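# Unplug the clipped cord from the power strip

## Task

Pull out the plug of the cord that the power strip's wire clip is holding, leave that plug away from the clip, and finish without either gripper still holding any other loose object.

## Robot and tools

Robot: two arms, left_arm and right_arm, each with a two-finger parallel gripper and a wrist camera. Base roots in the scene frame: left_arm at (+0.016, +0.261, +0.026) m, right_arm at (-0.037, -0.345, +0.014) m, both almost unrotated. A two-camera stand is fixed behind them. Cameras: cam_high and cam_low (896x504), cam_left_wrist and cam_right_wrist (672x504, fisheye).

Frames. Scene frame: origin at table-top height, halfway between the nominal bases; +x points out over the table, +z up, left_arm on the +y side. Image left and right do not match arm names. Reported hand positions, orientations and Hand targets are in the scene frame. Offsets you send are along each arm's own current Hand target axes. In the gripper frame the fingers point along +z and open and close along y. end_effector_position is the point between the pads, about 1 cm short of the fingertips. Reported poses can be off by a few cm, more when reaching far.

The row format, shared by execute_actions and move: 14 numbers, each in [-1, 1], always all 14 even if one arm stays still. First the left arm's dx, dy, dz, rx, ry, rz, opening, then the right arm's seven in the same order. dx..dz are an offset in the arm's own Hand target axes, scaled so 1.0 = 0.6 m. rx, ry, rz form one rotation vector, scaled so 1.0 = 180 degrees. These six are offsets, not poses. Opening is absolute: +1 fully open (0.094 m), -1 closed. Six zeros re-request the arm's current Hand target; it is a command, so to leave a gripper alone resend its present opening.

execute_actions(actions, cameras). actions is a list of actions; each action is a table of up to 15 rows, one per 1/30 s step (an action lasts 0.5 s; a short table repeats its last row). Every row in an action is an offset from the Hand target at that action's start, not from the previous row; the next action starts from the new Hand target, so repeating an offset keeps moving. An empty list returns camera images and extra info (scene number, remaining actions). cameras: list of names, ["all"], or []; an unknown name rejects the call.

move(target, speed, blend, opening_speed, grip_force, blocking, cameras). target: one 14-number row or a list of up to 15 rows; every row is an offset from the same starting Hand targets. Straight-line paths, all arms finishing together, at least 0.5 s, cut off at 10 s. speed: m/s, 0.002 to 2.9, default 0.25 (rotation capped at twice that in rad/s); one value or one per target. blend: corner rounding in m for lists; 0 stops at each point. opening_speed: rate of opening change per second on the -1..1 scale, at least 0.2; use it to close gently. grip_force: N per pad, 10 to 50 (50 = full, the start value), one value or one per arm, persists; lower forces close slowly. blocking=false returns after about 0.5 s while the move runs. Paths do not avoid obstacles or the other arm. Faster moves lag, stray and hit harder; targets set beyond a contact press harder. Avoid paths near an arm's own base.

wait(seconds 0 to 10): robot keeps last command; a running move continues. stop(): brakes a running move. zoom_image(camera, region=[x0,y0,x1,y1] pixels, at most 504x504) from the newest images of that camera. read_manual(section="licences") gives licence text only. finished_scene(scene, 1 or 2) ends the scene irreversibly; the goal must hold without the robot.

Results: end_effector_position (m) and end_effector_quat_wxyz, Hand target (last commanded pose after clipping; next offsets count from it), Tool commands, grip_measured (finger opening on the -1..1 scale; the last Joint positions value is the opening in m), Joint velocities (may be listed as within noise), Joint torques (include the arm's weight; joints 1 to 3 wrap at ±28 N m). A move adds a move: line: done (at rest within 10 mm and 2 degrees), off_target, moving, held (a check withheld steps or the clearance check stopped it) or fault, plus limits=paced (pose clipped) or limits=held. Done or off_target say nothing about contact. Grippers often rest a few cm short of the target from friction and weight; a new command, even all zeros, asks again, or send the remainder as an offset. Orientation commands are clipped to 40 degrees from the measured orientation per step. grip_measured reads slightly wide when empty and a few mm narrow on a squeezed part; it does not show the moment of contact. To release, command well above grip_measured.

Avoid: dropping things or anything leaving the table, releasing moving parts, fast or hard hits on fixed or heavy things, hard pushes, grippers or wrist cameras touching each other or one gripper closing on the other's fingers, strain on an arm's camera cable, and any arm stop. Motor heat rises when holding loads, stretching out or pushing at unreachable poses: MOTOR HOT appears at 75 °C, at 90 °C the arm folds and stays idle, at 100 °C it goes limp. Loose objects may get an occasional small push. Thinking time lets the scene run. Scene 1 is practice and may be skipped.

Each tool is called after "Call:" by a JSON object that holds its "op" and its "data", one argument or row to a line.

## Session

Call:
{"op": "execute_actions", "data": {
  "actions": []
}}

Call:
{"op": "zoom_image", "data": {
  "camera": "cam_high",
  "region": [200, 0, 650, 330]
}}

Scene clock: 0.00 s.
left_arm: end_effector_position=(+0.3206, +0.1715, +0.3613) grip_measured=+1.000 end_effector_quat_wxyz=(+0.515, -0.104, +0.775, -0.350) | right_arm: end_effector_position=(+0.3309, -0.3131, +0.2076) grip_measured=+1.000 end_effector_quat_wxyz=(+0.521, -0.126, +0.839, -0.096)
Joint positions: left_arm=[-0.08 0.823 0.908 -0.328 0.376 -0.64 0.094] | right_arm=[0.227 1.096 0.661 -0.029 0.186 -0.239 0.094]
Joint velocities: within noise
Joint torques (N m): no reading
Heat: left arm: 33 °C; right arm: 37 °C.
Hand target: left_arm +0.3192, +0.1714, +0.3736; +0.530, -0.095, +0.766, -0.352 | right_arm +0.3318, -0.3132, +0.2146; +0.528, -0.123, +0.835, -0.095
Tool commands: left_gripper/opening=+1.0 right_gripper/opening=+1.0

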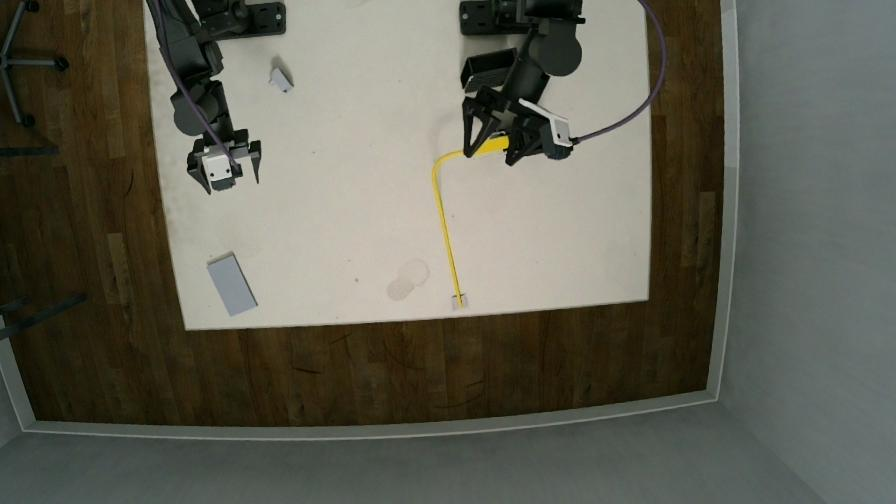

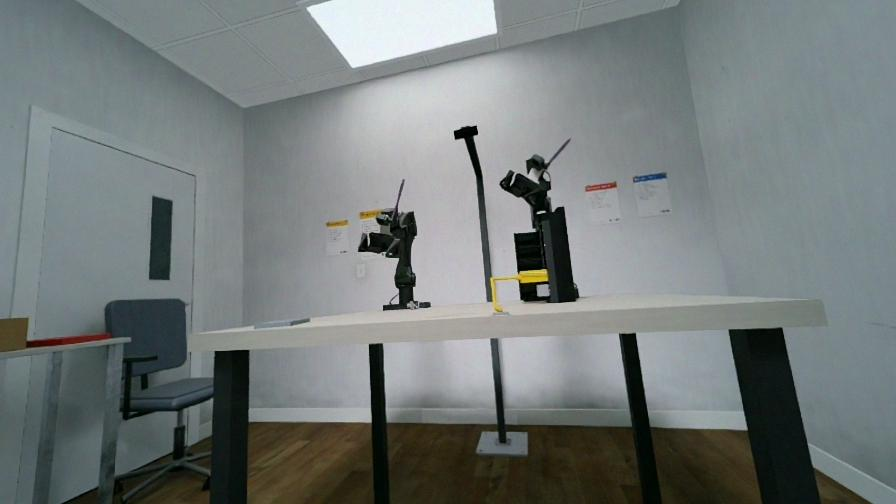

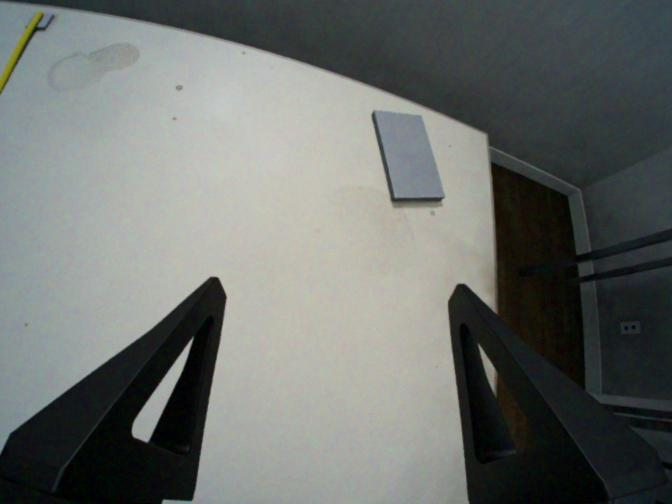

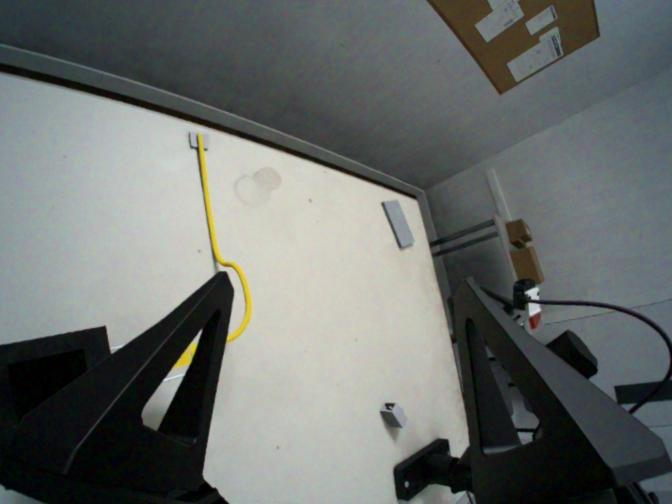

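Scaled by 1.120 from the camera's 896x504 image, which has a finer 1280x720 frame.

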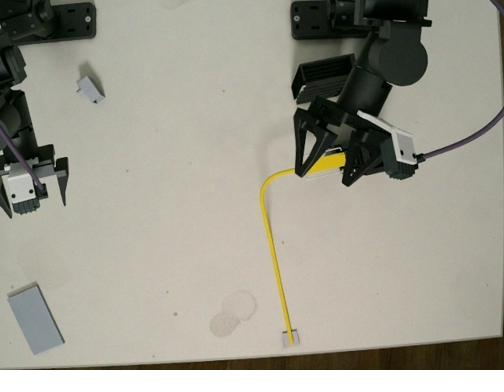

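Call:
{"op": "move", "data": {
  "target": [0.0128,-0.0825,-0.1227,-0.0647,0.1205,0.1344,1,-0.0632,0.594,-0.1385,-0.3818,-0.0865,-0.0739,-1],
  "cameras": ["all"]
}}

Call:
{"op": "zoom_image", "data": {
  "camera": "cam_left_wrist",
  "region": [260, 30, 480, 210]
}}

Call:
{"op": "zoom_image", "data": {
  "camera": "cam_right_wrist",
  "region": [190, 150, 390, 320]
}}

Call:
{"op": "zoom_image", "data": {
  "camera": "cam_low",
  "region": [460, 230, 600, 320]
}}

Scene clock: 37.77 s.
left_arm: end_effector_position=(+0.2404, +0.1634, +0.4017) grip_measured=+1.000 end_effector_quat_wxyz=(+0.410, +0.073, +0.893, -0.169) | right_arm: end_effector_position=(+0.2310, +0.0289, +0.1625) grip_measured=-0.985 end_effector_quat_wxyz=(+0.438, -0.499, +0.667, +0.339)
Joint positions: left_arm=[-0.332 1 1.597 -1.253 0.112 -0.224 0.094] | right_arm=[0.811 1.616 0.821 0.341 -0.496 -0.212 0.001]
Joint torques (N m): left_arm=[-0.76 -0.29 7.06 2.07 -0.06 0.15] | right_arm=[0.4 -6.76 12.36 2.3 -0.27 0.11]
Heat: left arm: 36 °C; right arm: 40 °C.
Hand target: left_arm +0.2401, +0.1633, +0.4136; +0.427, +0.081, +0.885, -0.167 | right_arm +0.2349, +0.0400, +0.1793; +0.454, -0.499, +0.650, +0.350
Off the commanded pose: left_arm 0.012 m, 2 deg | right_arm 0.021 m, 3 deg.
move: off_target (left_arm, right_arm)

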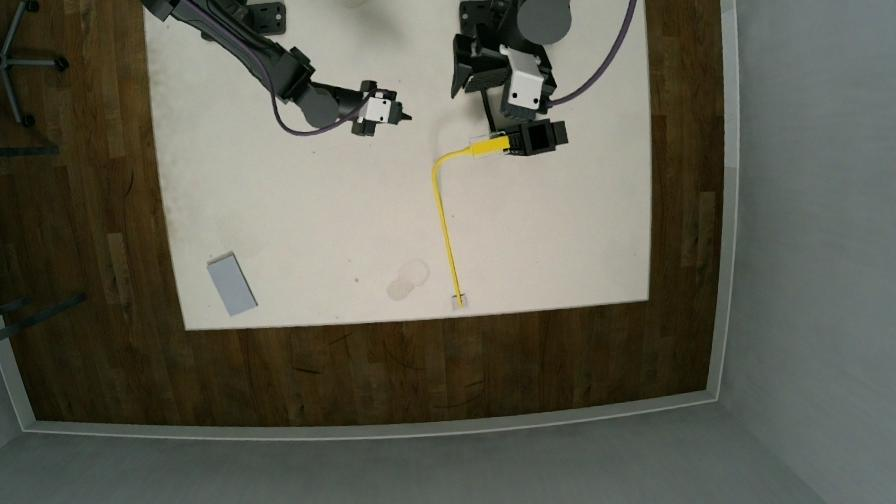

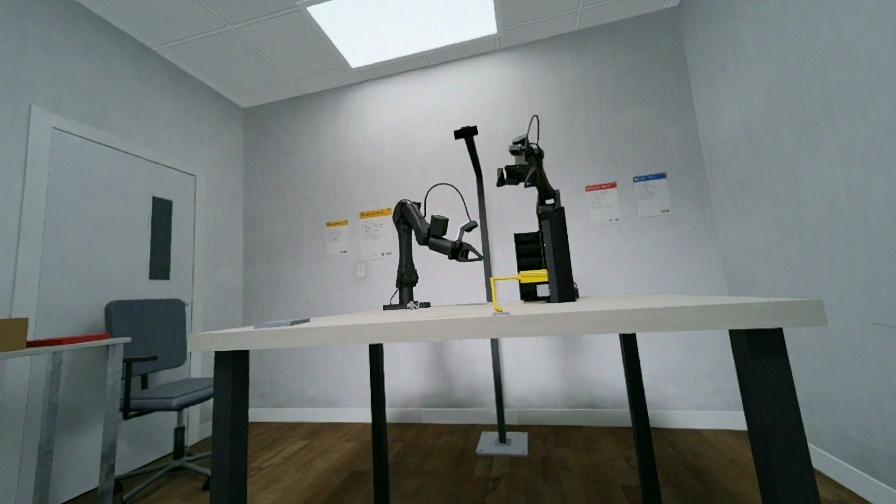

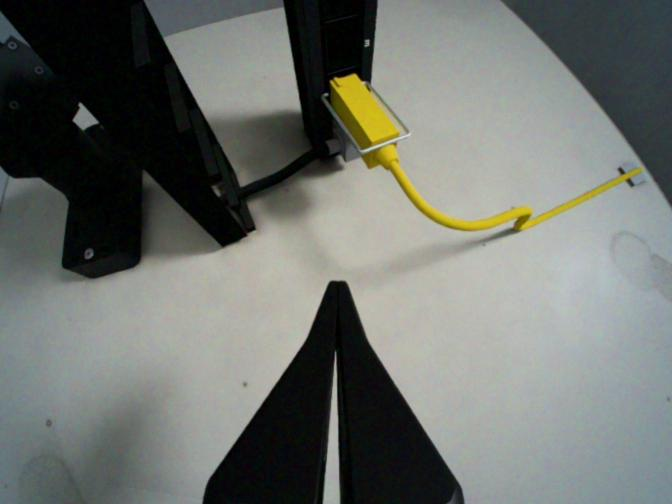

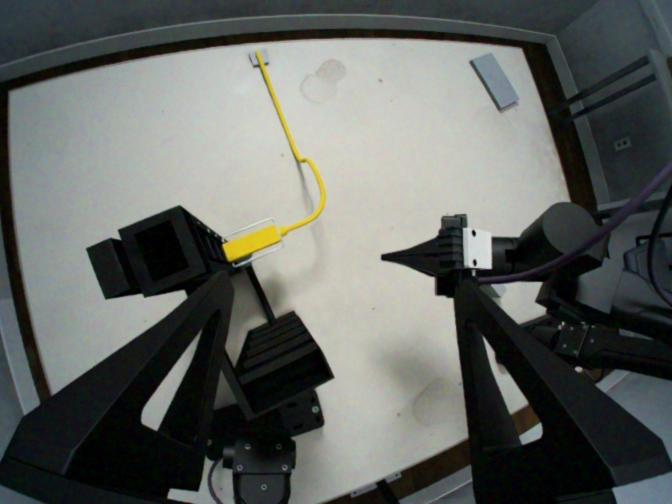

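Scaled by 2.291 from the camera's 672x504 image, which has a finer 960x720 frame.

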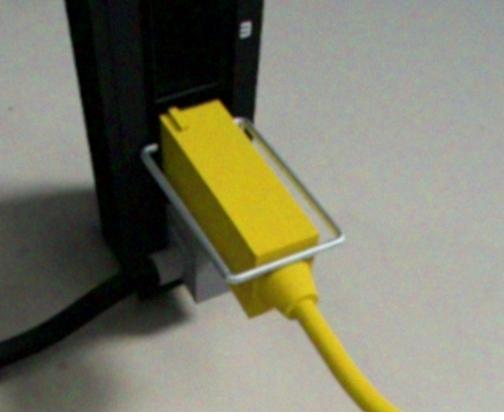

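Scaled by 2.520 from the camera's 672x504 image, which has a finer 960x720 frame.

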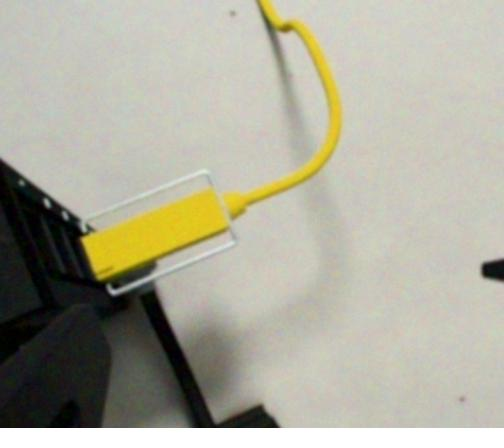

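Scaled by 3.600 from the camera's 896x504 image, which has a finer 1280x720 frame.

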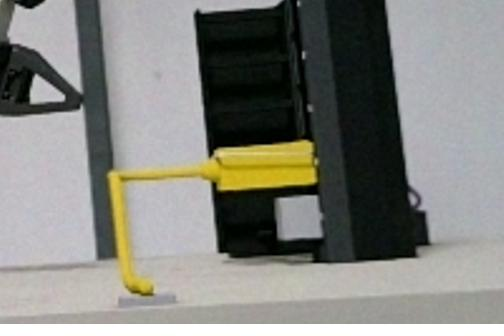

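Call:
{"op": "move", "data": {
  "target": [0,0,0,0,0,0,1,0.1255,-0.0202,0.1783,-0.0374,-0.0835,-0.0089,-1],
  "cameras": ["cam_left_wrist","cam_low","cam_right_wrist"]
}}

Call:
{"op": "zoom_image", "data": {
  "camera": "cam_left_wrist",
  "region": [250, 70, 500, 320]
}}

Call:
{"op": "zoom_image", "data": {
  "camera": "cam_low",
  "region": [460, 230, 600, 320]
}}

Call:
{"op": "zoom_image", "data": {
  "camera": "cam_right_wrist",
  "region": [190, 150, 390, 320]
}}

Scene clock: 101.07 s.
left_arm: end_effector_position=(+0.2404, +0.1635, +0.4016) grip_measured=+1.000 end_effector_quat_wxyz=(+0.410, +0.073, +0.893, -0.169) | right_arm: end_effector_position=(+0.2657, +0.1016, +0.0647) grip_measured=-0.985 end_effector_quat_wxyz=(+0.499, -0.483, +0.572, +0.436)
Joint positions: left_arm=[-0.332 1 1.597 -1.254 0.112 -0.223 0.094] | right_arm=[0.824 2.336 0.991 1.192 -0.642 -0.074 0.001]
Joint torques (N m): left_arm=[-0.75 -0.29 7.09 2.09 -0.09 0.16] | right_arm=[0.4 -10.37 8.47 2.46 -0.19 0.07]
Heat: left arm: 37 °C; right arm: 47 °C.
Hand target: left_arm +0.2400, +0.1633, +0.4136; +0.427, +0.081, +0.885, -0.167 | right_arm +0.2656, +0.1092, +0.0719; +0.510, -0.484, +0.556, +0.443
Off the commanded pose: left_arm 0.012 m, 2 deg | right_arm 0.010 m, 2 deg.
move: off_target (left_arm)
Images, in order (width x height): cam_low 896x504, cam_left_wrist 672x504, cam_right_wrist 672x504.

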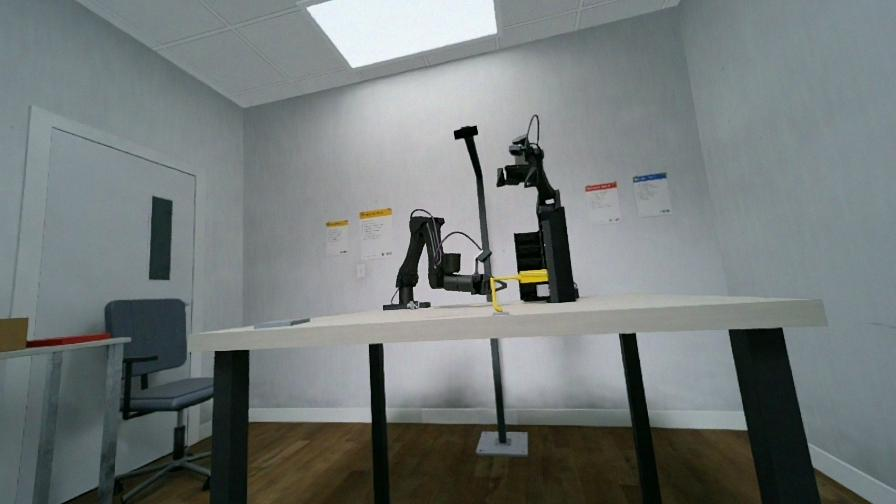

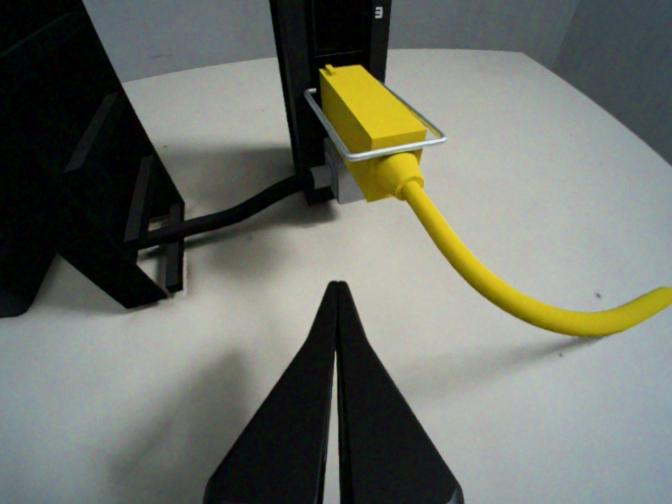

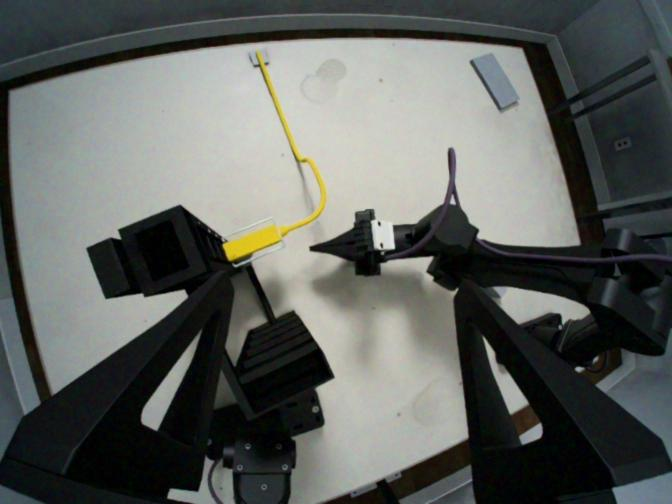

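Scaled by 2.016 from the camera's 672x504 image, which has a finer 960x720 frame.

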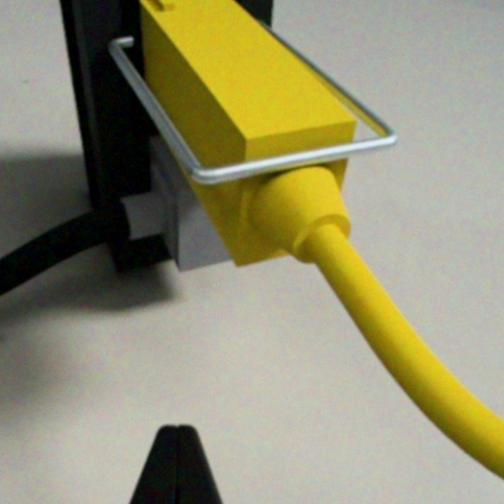

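Scaled by 3.600 from the camera's 896x504 image, which has a finer 1280x720 frame.

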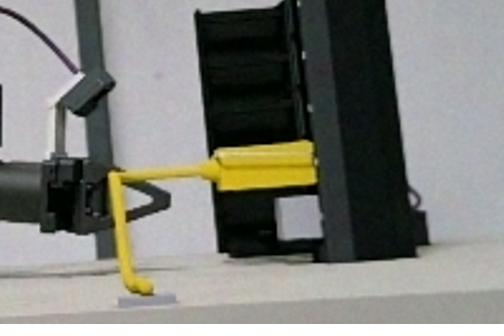

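Scaled by 2.520 from the camera's 672x504 image, which has a finer 960x720 frame.

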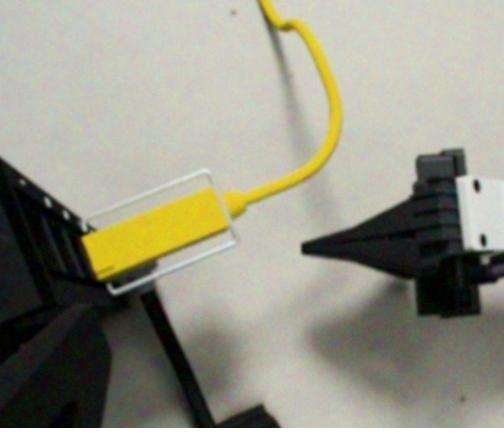

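Call:
{"op": "move", "data": {
  "target": [
    [0,0,0,0,0,0,1,-0.0157,0.0022,0.1028,0,0,0,-1],
    [0,0,0,0,0,0,1,-0.0822,0.0022,0.097,0,0,0,-1]
  ],
  "speed": [0.12,0.08],
  "cameras": ["cam_left_wrist","cam_low"]
}}

Call:
{"op": "zoom_image", "data": {
  "camera": "cam_left_wrist",
  "region": [230, 100, 480, 350]
}}

Call:
{"op": "zoom_image", "data": {
  "camera": "cam_low",
  "region": [460, 230, 600, 320]
}}

Scene clock: 125.33 s.
left_arm: end_effector_position=(+0.2404, +0.1635, +0.4016) grip_measured=+1.000 end_effector_quat_wxyz=(+0.410, +0.073, +0.893, -0.169) | right_arm: end_effector_position=(+0.2685, +0.1651, +0.0870) grip_measured=-0.985 end_effector_quat_wxyz=(+0.489, -0.490, +0.571, +0.441)
Joint positions: left_arm=[-0.332 1 1.597 -1.254 0.112 -0.223 0.094] | right_arm=[0.916 2.363 1.237 0.967 -0.575 -0.062 0.001]
Joint torques (N m): left_arm=[-0.76 -0.29 7.08 2.08 -0.08 0.16] | right_arm=[0.09 -16.27 9.4 2.14 0.1 0.09]
Heat: left arm: 37 °C; right arm: 43 °C.
Hand target: left_arm +0.2400, +0.1633, +0.4136; +0.427, +0.081, +0.885, -0.167 | right_arm +0.2731, +0.1710, +0.1161; +0.510, -0.484, +0.556, +0.443
Off the commanded pose: left_arm 0.012 m, 2 deg | right_arm 0.030 m, 3 deg.
move: off_target (left_arm, right_arm)
Images, in order (width x height): cam_low 896x504, cam_left_wrist 672x504.

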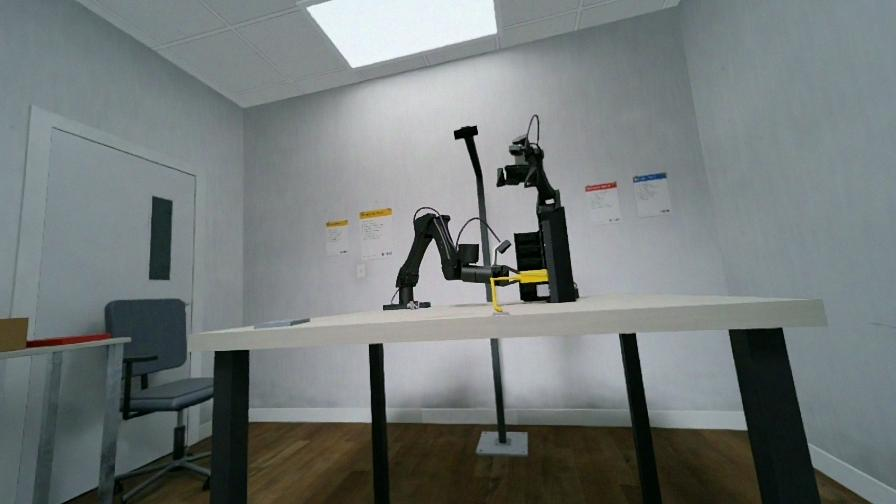

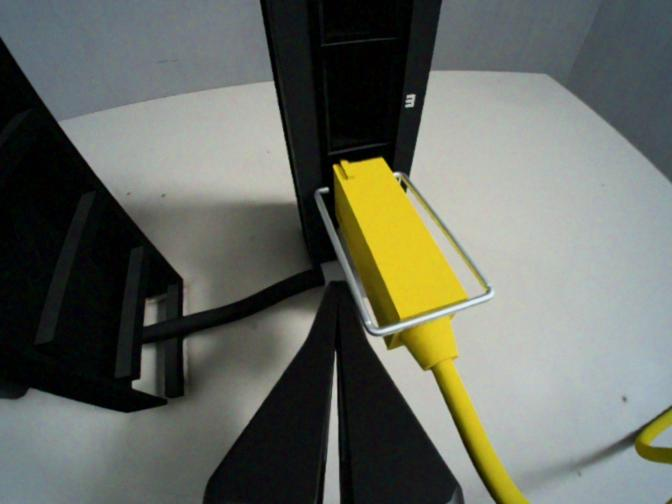

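Scaled by 2.016 from the camera's 672x504 image, which has a finer 960x720 frame.

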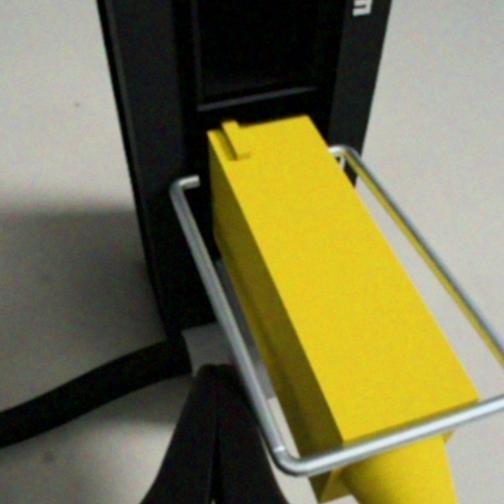

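Scaled by 3.600 from the camera's 896x504 image, which has a finer 1280x720 frame.

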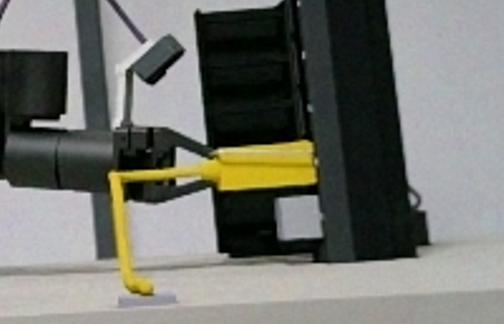

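Call:
{"op": "move", "data": {
  "target": [
    [0,0,0,0,0,0,1,0.0548,-0.0092,0.0045,0,0,0,-1],
    [0,0,0,0,0,0,1,-0.015,-0.0092,-0.0017,0,0,0,-1]
  ],
  "speed": [0.12,0.08],
  "cameras": ["cam_left_wrist","cam_low"]
}}

Call:
{"op": "zoom_image", "data": {
  "camera": "cam_left_wrist",
  "region": [230, 100, 480, 350]
}}

Scene clock: 137.00 s.
left_arm: end_effector_position=(+0.2404, +0.1635, +0.4016) grip_measured=+1.000 end_effector_quat_wxyz=(+0.410, +0.073, +0.893, -0.169) | right_arm: end_effector_position=(+0.2670, +0.1670, +0.0976) grip_measured=-0.985 end_effector_quat_wxyz=(+0.486, -0.494, +0.566, +0.446)
Joint positions: left_arm=[-0.332 1 1.597 -1.254 0.112 -0.223 0.094] | right_arm=[0.916 2.34 1.246 0.939 -0.591 -0.062 0.001]
Joint torques (N m): left_arm=[-0.76 -0.31 7.08 2.08 -0.08 0.15] | right_arm=[-0.76 -15.97 9.85 2.09 0.1 0.09]
Heat: left arm: 37 °C; right arm: 43 °C.
Hand target: left_arm +0.2400, +0.1633, +0.4136; +0.427, +0.081, +0.885, -0.167 | right_arm +0.2785, +0.1700, +0.1251; +0.510, -0.484, +0.556, +0.443
Off the commanded pose: left_arm 0.012 m, 2 deg | right_arm 0.030 m, 3 deg.
move: off_target (left_arm, right_arm)
Images, in order (width x height): cam_low 896x504, cam_left_wrist 672x504.

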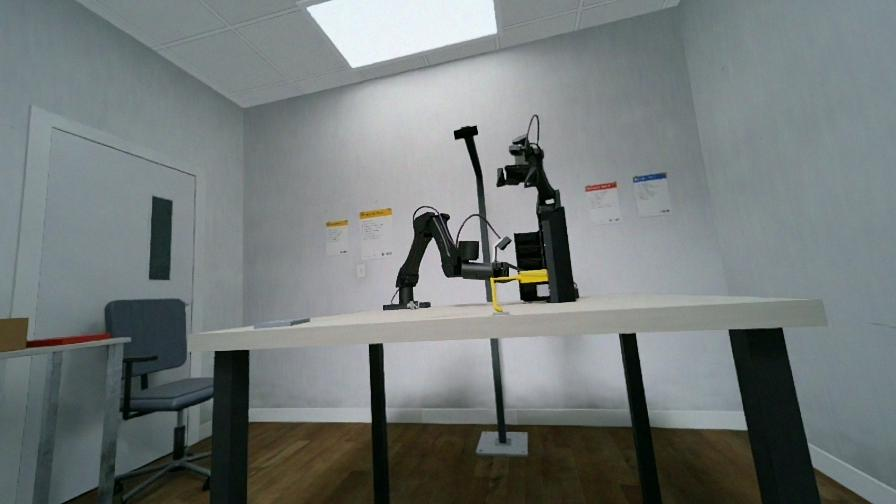

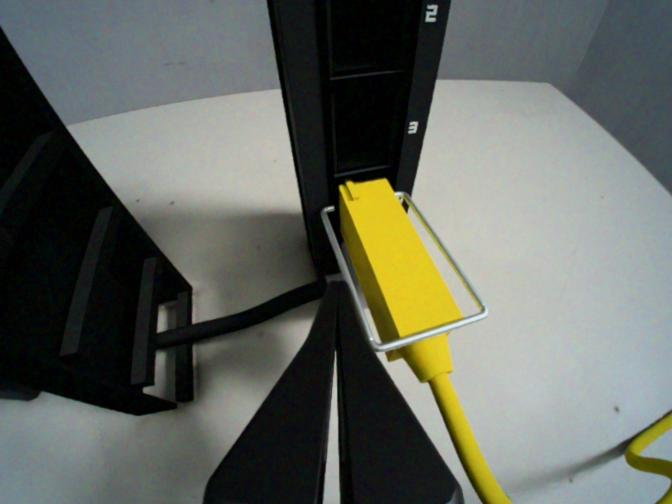

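Scaled by 2.016 from the camera's 672x504 image, which has a finer 960x720 frame.

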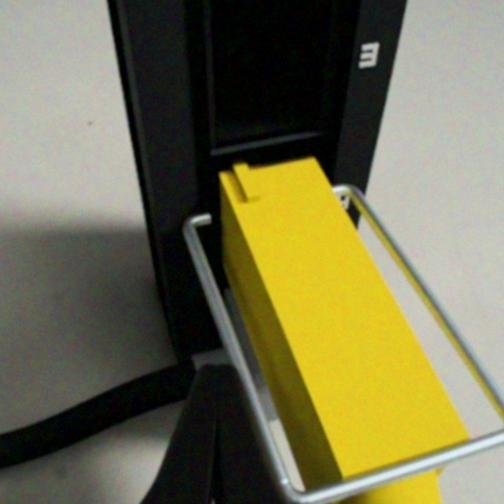

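Call:
{"op": "move", "data": {
  "target": [0,0,0,0,0,0,1,0.0913,-0.005,0.008,0,0,0,-1],
  "speed": 0.12,
  "cameras": ["cam_left_wrist"]
}}

Call:
{"op": "zoom_image", "data": {
  "camera": "cam_left_wrist",
  "region": [230, 100, 480, 350]
}}

Scene clock: 143.77 s.
left_arm: end_effector_position=(+0.2404, +0.1635, +0.4016) grip_measured=+1.000 end_effector_quat_wxyz=(+0.410, +0.073, +0.893, -0.169) | right_arm: end_effector_position=(+0.2709, +0.1676, +0.0664) grip_measured=-0.985 end_effector_quat_wxyz=(+0.497, -0.491, +0.560, +0.445)
Joint positions: left_arm=[-0.332 1 1.597 -1.254 0.112 -0.223 0.094] | right_arm=[0.913 2.452 1.264 1.056 -0.586 -0.062 0.001]
Joint torques (N m): left_arm=[-0.79 -0.29 7.06 2.08 -0.09 0.15] | right_arm=[-1.13 -11.56 9.88 2.33 0 0.08]
Heat: left arm: 37 °C; right arm: 44 °C.
Hand target: left_arm +0.2400, +0.1633, +0.4136; +0.427, +0.081, +0.885, -0.167 | right_arm +0.2816, +0.1695, +0.0700; +0.510, -0.484, +0.556, +0.443
Off the commanded pose: left_arm 0.012 m, 2 deg | right_arm 0.011 m, 2 deg.
move: off_target (left_arm, right_arm)
Images, in order (width x height): cam_left_wrist 672x504.

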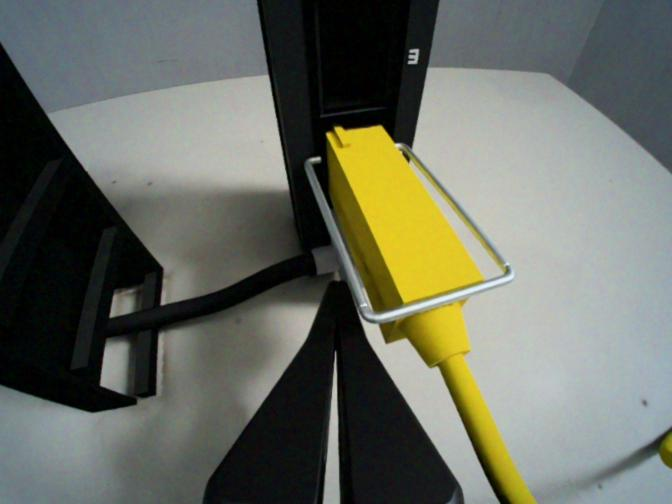

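Scaled by 2.016 from the camera's 672x504 image, which has a finer 960x720 frame.

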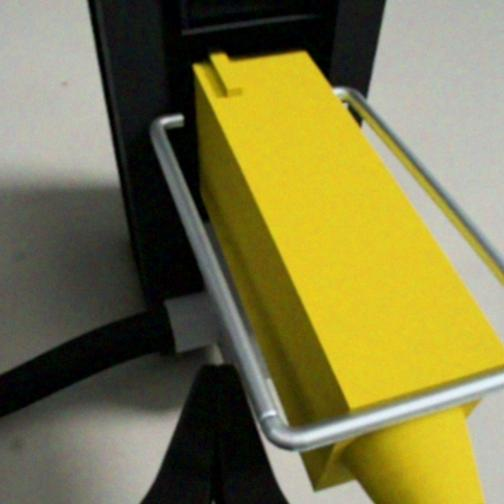

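Call:
{"op": "move", "data": {
  "target": [0,0,0,0,0,0,1,0.0005,-0.0125,-0.005,0,0,0,-1],
  "speed": 0.12,
  "cameras": ["cam_left_wrist"]
}}

Scene clock: 148.67 s.
left_arm: end_effector_position=(+0.2404, +0.1635, +0.4016) grip_measured=+1.000 end_effector_quat_wxyz=(+0.410, +0.073, +0.893, -0.169) | right_arm: end_effector_position=(+0.2762, +0.1644, +0.0670) grip_measured=-0.985 end_effector_quat_wxyz=(+0.498, -0.490, +0.560, +0.446)
Joint positions: left_arm=[-0.332 1 1.597 -1.254 0.112 -0.223 0.094] | right_arm=[0.899 2.454 1.269 1.056 -0.598 -0.062 0.001]
Joint torques (N m): left_arm=[-0.77 -0.29 7.05 2.08 -0.08 0.16] | right_arm=[-1.29 -11.47 10.19 2.24 -0.07 0.02]
Heat: left arm: 37 °C; right arm: 44 °C.
Hand target: left_arm +0.2400, +0.1633, +0.4136; +0.427, +0.081, +0.885, -0.167 | right_arm +0.2885, +0.1656, +0.0701; +0.510, -0.484, +0.556, +0.443
Off the commanded pose: left_arm 0.012 m, 2 deg | right_arm 0.013 m, 2 deg.
move: off_target (left_arm, right_arm)
Images, in order (width x height): cam_left_wrist 672x504.

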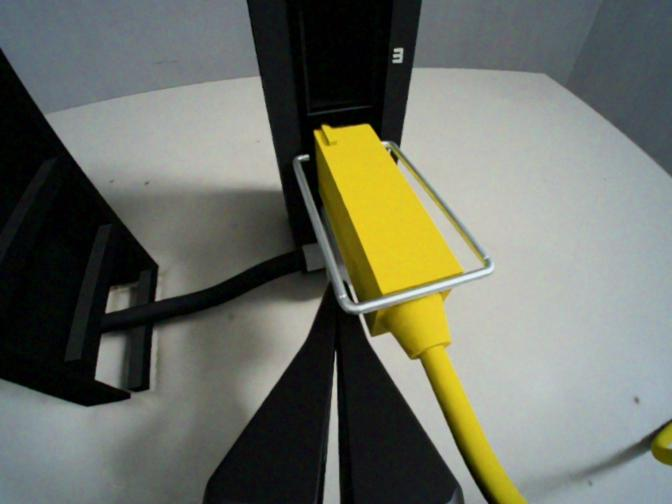

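Call:
{"op": "move", "data": {
  "target": [
    [0,0,0,0,0,0,1,-0.0747,0.0033,-0.007,0,0,0,-1],
    [0,0,0,0,0,0,1,-0.108,0.0033,-0.0095,0,0,0,-1]
  ],
  "speed": [0.1,0.05],
  "cameras": ["cam_left_wrist","cam_low"]
}}

Scene clock: 160.03 s.
left_arm: end_effector_position=(+0.2404, +0.1635, +0.4016) grip_measured=+1.000 end_effector_quat_wxyz=(+0.410, +0.073, +0.893, -0.169) | right_arm: end_effector_position=(+0.2776, +0.1650, +0.1090) grip_measured=-0.985 end_effector_quat_wxyz=(+0.491, -0.490, +0.567, +0.444)
Joint positions: left_arm=[-0.332 1 1.597 -1.254 0.112 -0.223 0.094] | right_arm=[0.899 2.322 1.269 0.904 -0.596 -0.062 0.001]
Joint torques (N m): left_arm=[-0.77 -0.29 7.06 2.07 -0.08 0.16] | right_arm=[-1.06 -16.34 9.62 1.99 -0.01 0.06]
Heat: left arm: 37 °C; right arm: 43 °C.
Hand target: left_arm +0.2400, +0.1633, +0.4136; +0.427, +0.081, +0.885, -0.167 | right_arm +0.2866, +0.1658, +0.1351; +0.510, -0.484, +0.556, +0.443
Off the commanded pose: left_arm 0.012 m, 2 deg | right_arm 0.028 m, 3 deg.
move: off_target (left_arm, right_arm)
Images, in order (width x height): cam_low 896x504, cam_left_wrist 672x504.

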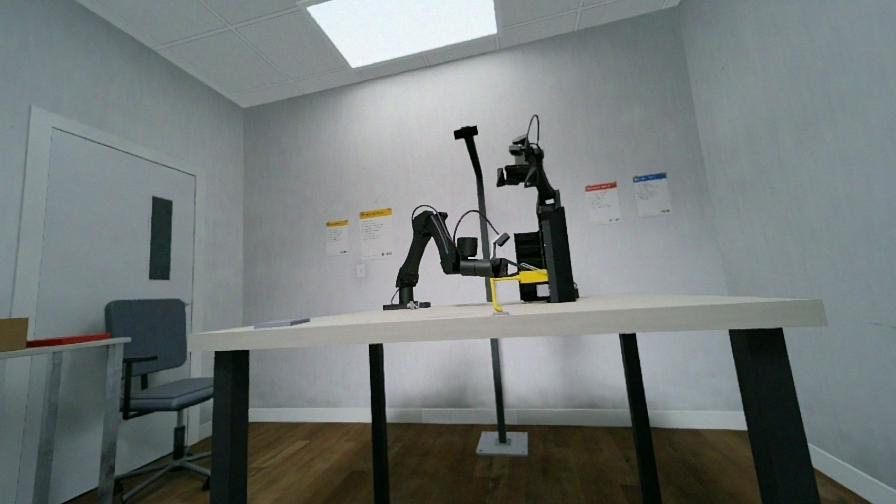

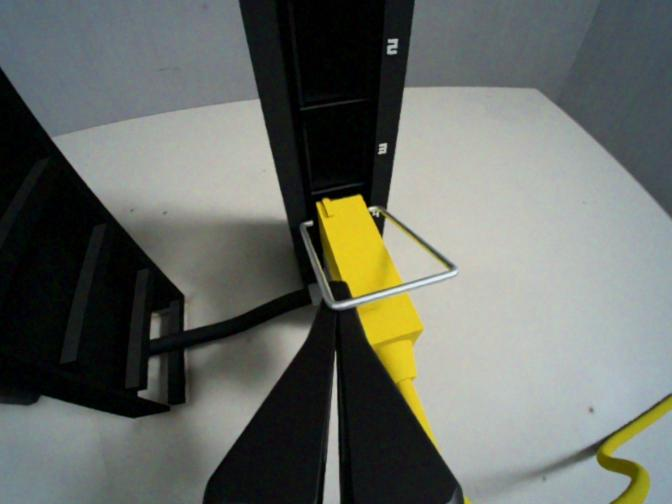

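Call:
{"op": "move", "data": {
  "target": [
    [0,0,0,0,0,0,1,-0.026,0.0045,0.0102,0,0,0,-1],
    [0,0,0,0,0,0,1,-0.0452,0.014,0.04,0,0,0,-1],
    [0,0,0,0,0,0,1,-0.056,0.027,0.0847,0,0,0,-1],
    [0,0,0,0,0,0,1,-0.056,0.0313,0.104,0,0,0,-1]
  ],
  "speed": 0.07,
  "blend": [0.005,0.005,0.005,0],
  "cameras": ["cam_left_wrist","cam_low"]
}}

Call:
{"op": "zoom_image", "data": {
  "camera": "cam_low",
  "region": [460, 230, 600, 320]
}}

Scene clock: 171.93 s.
left_arm: end_effector_position=(+0.2404, +0.1635, +0.4016) grip_measured=+1.000 end_effector_quat_wxyz=(+0.410, +0.073, +0.893, -0.169) | right_arm: end_effector_position=(+0.2781, +0.2224, +0.1583) grip_measured=-0.985 end_effector_quat_wxyz=(+0.508, -0.485, +0.560, +0.438)
Joint positions: left_arm=[-0.332 1 1.597 -1.254 0.112 -0.223 0.094] | right_arm=[0.983 2.342 1.526 0.703 -0.493 -0.056 0.001]
Joint torques (N m): left_arm=[-0.76 -0.31 7.05 2.07 -0.08 0.16] | right_arm=[0.91 -12.34 13.09 2.08 0.01 0.12]
Heat: left arm: 37 °C; right arm: 45 °C.
Hand target: left_arm +0.2400, +0.1633, +0.4136; +0.427, +0.081, +0.885, -0.167 | right_arm +0.2770, +0.2329, +0.1634; +0.510, -0.484, +0.556, +0.443
Off the commanded pose: left_arm 0.012 m, 2 deg | right_arm 0.012 m, 1 deg.
move: off_target (left_arm, right_arm)
Images, in order (width x height): cam_low 896x504, cam_left_wrist 672x504.

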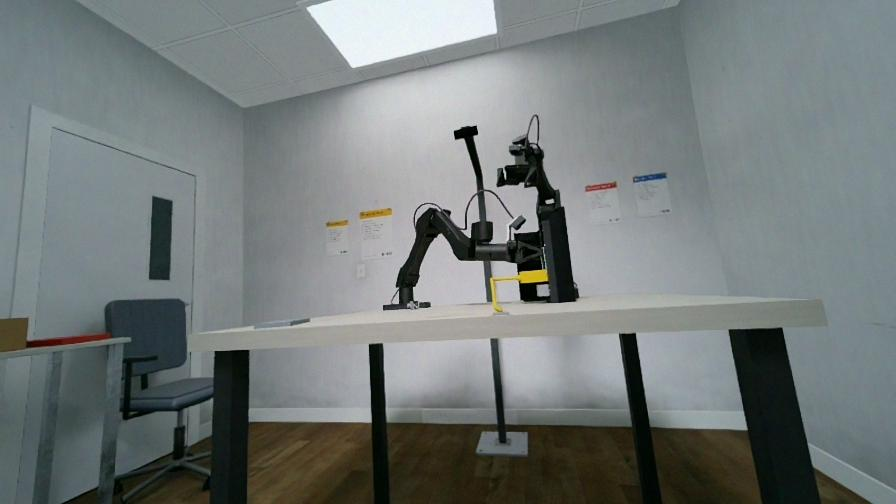

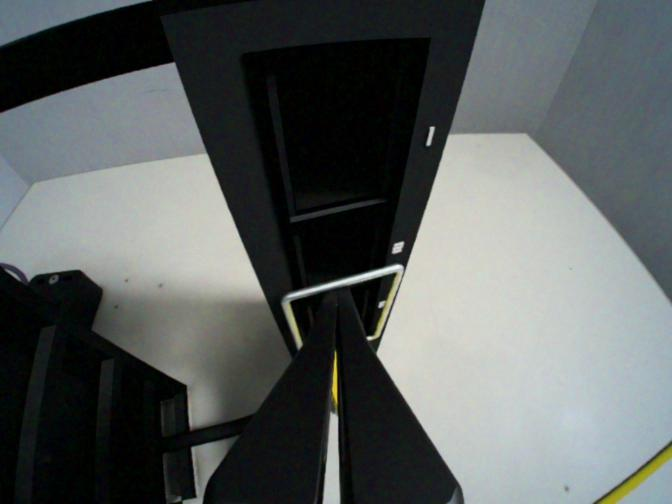

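Scaled by 3.600 from the camera's 896x504 image, which has a finer 1280x720 frame.

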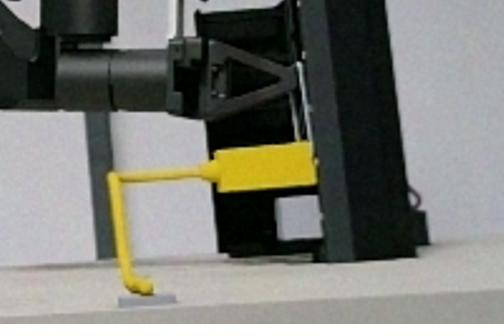

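Call:
{"op": "move", "data": {
  "target": [0,0,0,0,0,0,1,0.003,0,-0.14,0,0,0,-1],
  "speed": 0.15,
  "cameras": ["cam_left_wrist","cam_low","cam_right_wrist"]
}}

Call:
{"op": "zoom_image", "data": {
  "camera": "cam_low",
  "region": [460, 230, 600, 320]
}}

Scene clock: 178.40 s.
left_arm: end_effector_position=(+0.2404, +0.1635, +0.4016) grip_measured=+1.000 end_effector_quat_wxyz=(+0.410, +0.073, +0.893, -0.169) | right_arm: end_effector_position=(+0.2680, +0.1536, +0.1550) grip_measured=-0.985 end_effector_quat_wxyz=(+0.499, -0.484, +0.568, +0.441)
Joint positions: left_arm=[-0.332 1 1.597 -1.254 0.112 -0.223 0.094] | right_arm=[0.904 2.161 1.2 0.825 -0.573 -0.056 0.001]
Joint torques (N m): left_arm=[-0.77 -0.29 7.08 2.09 -0.08 0.16] | right_arm=[-0.4 -14.69 6.17 2.4 -0.16 -0.04]
Heat: left arm: 38 °C; right arm: 43 °C.
Hand target: left_arm +0.2400, +0.1633, +0.4136; +0.427, +0.081, +0.885, -0.167 | right_arm +0.2654, +0.1498, +0.1686; +0.510, -0.484, +0.556, +0.443
Off the commanded pose: left_arm 0.012 m, 2 deg | right_arm 0.015 m, 2 deg.
move: off_target (left_arm, right_arm)
Images, in order (width x height): cam_low 896x504, cam_left_wrist 672x504, cam_right_wrist 672x504.

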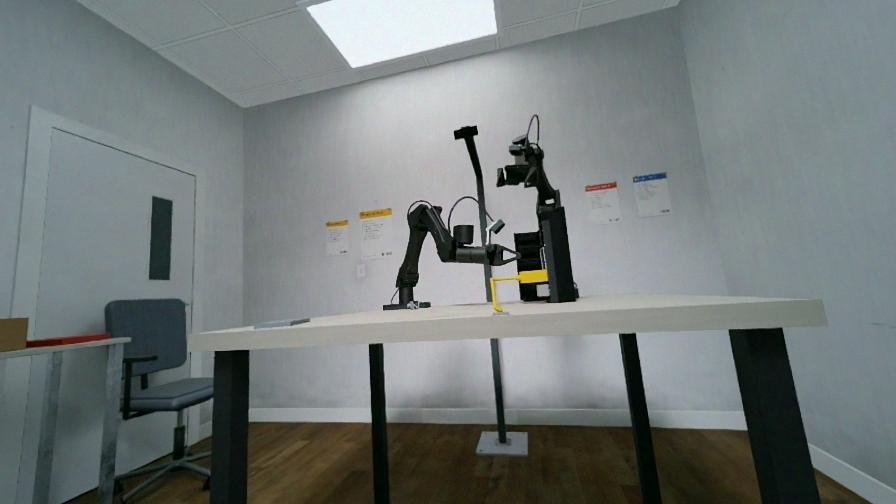

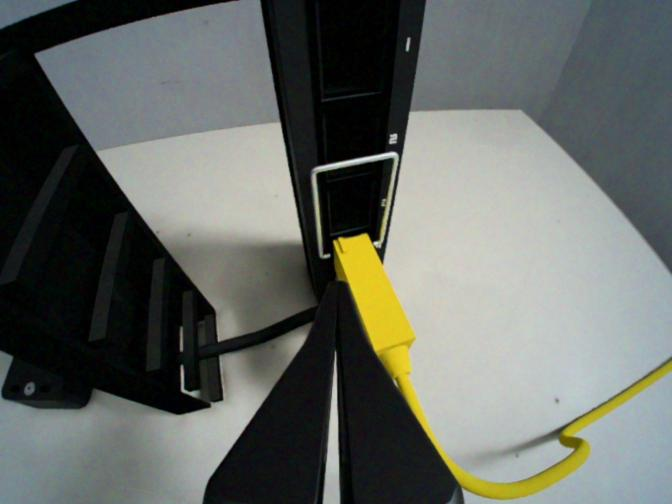

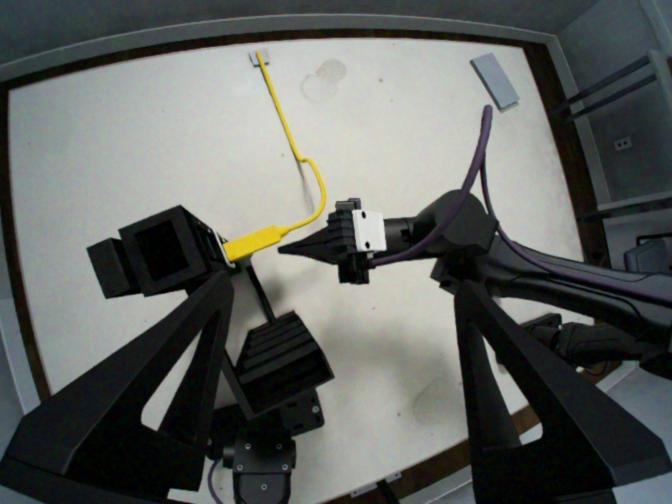

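Scaled by 3.600 from the camera's 896x504 image, which has a finer 1280x720 frame.

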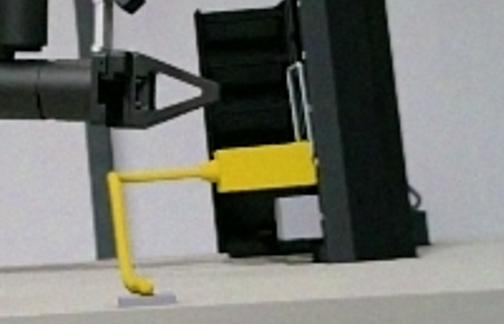

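Call:
{"op": "move", "data": {
  "target": [0,0,0,0,0,0,1,0.0663,-0.0792,-0.0182,-0.0961,0.2476,-0.0497,0.3],
  "speed": 0.18,
  "cameras": ["cam_left_wrist","cam_low"]
}}

Call:
{"op": "zoom_image", "data": {
  "camera": "cam_low",
  "region": [460, 230, 600, 320]
}}

Scene clock: 199.70 s.
left_arm: end_effector_position=(+0.2404, +0.1635, +0.4016) grip_measured=+1.000 end_effector_quat_wxyz=(+0.410, +0.073, +0.893, -0.169) | right_arm: end_effector_position=(+0.3070, +0.1288, +0.1286) grip_measured=+0.298 end_effector_quat_wxyz=(-0.216, +0.723, -0.602, -0.261)
Joint positions: left_arm=[-0.332 1 1.597 -1.254 0.112 -0.223 0.094] | right_arm=[0.83 2.532 2.483 -1.089 -0.557 -0.849 0.061]
Joint torques (N m): left_arm=[-0.77 -0.31 7.06 2.08 -0.08 0.16] | right_arm=[-1.07 -13.31 12.33 1.08 -0.47 -0.13]
Heat: left arm: 38 °C; right arm: 47 °C.
Hand target: left_arm +0.2401, +0.1633, +0.4136; +0.427, +0.081, +0.885, -0.167 | right_arm +0.3104, +0.1290, +0.1301; -0.218, +0.725, -0.598, -0.264
Off the commanded pose: left_arm 0.012 m, 2 deg | right_arm 0.004 m, 1 deg.
move: off_target (left_arm)
Images, in order (width x height): cam_low 896x504, cam_left_wrist 672x504.

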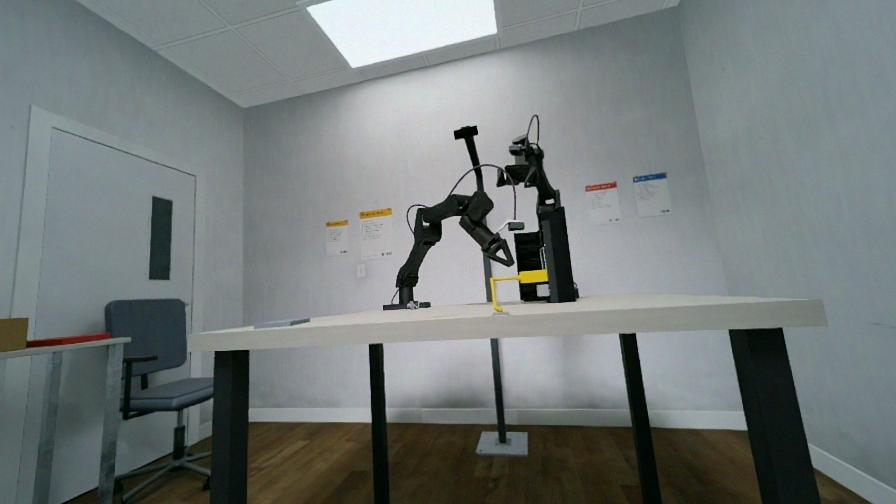

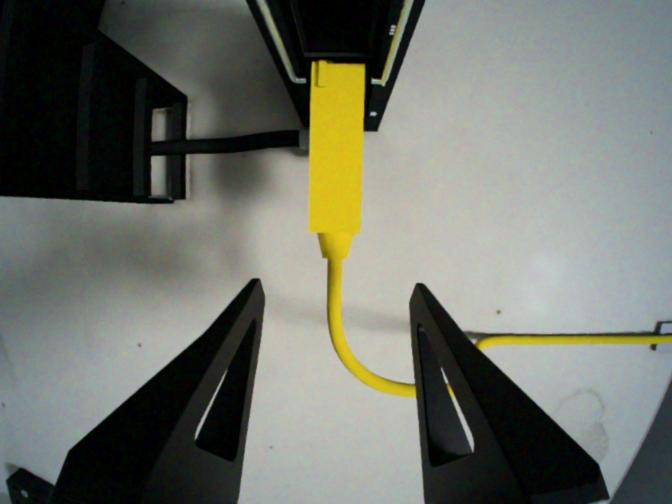

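Scaled by 3.600 from the camera's 896x504 image, which has a finer 1280x720 frame.

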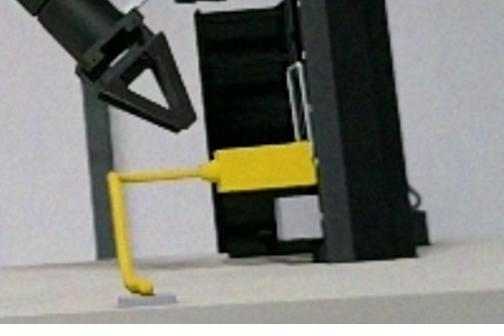

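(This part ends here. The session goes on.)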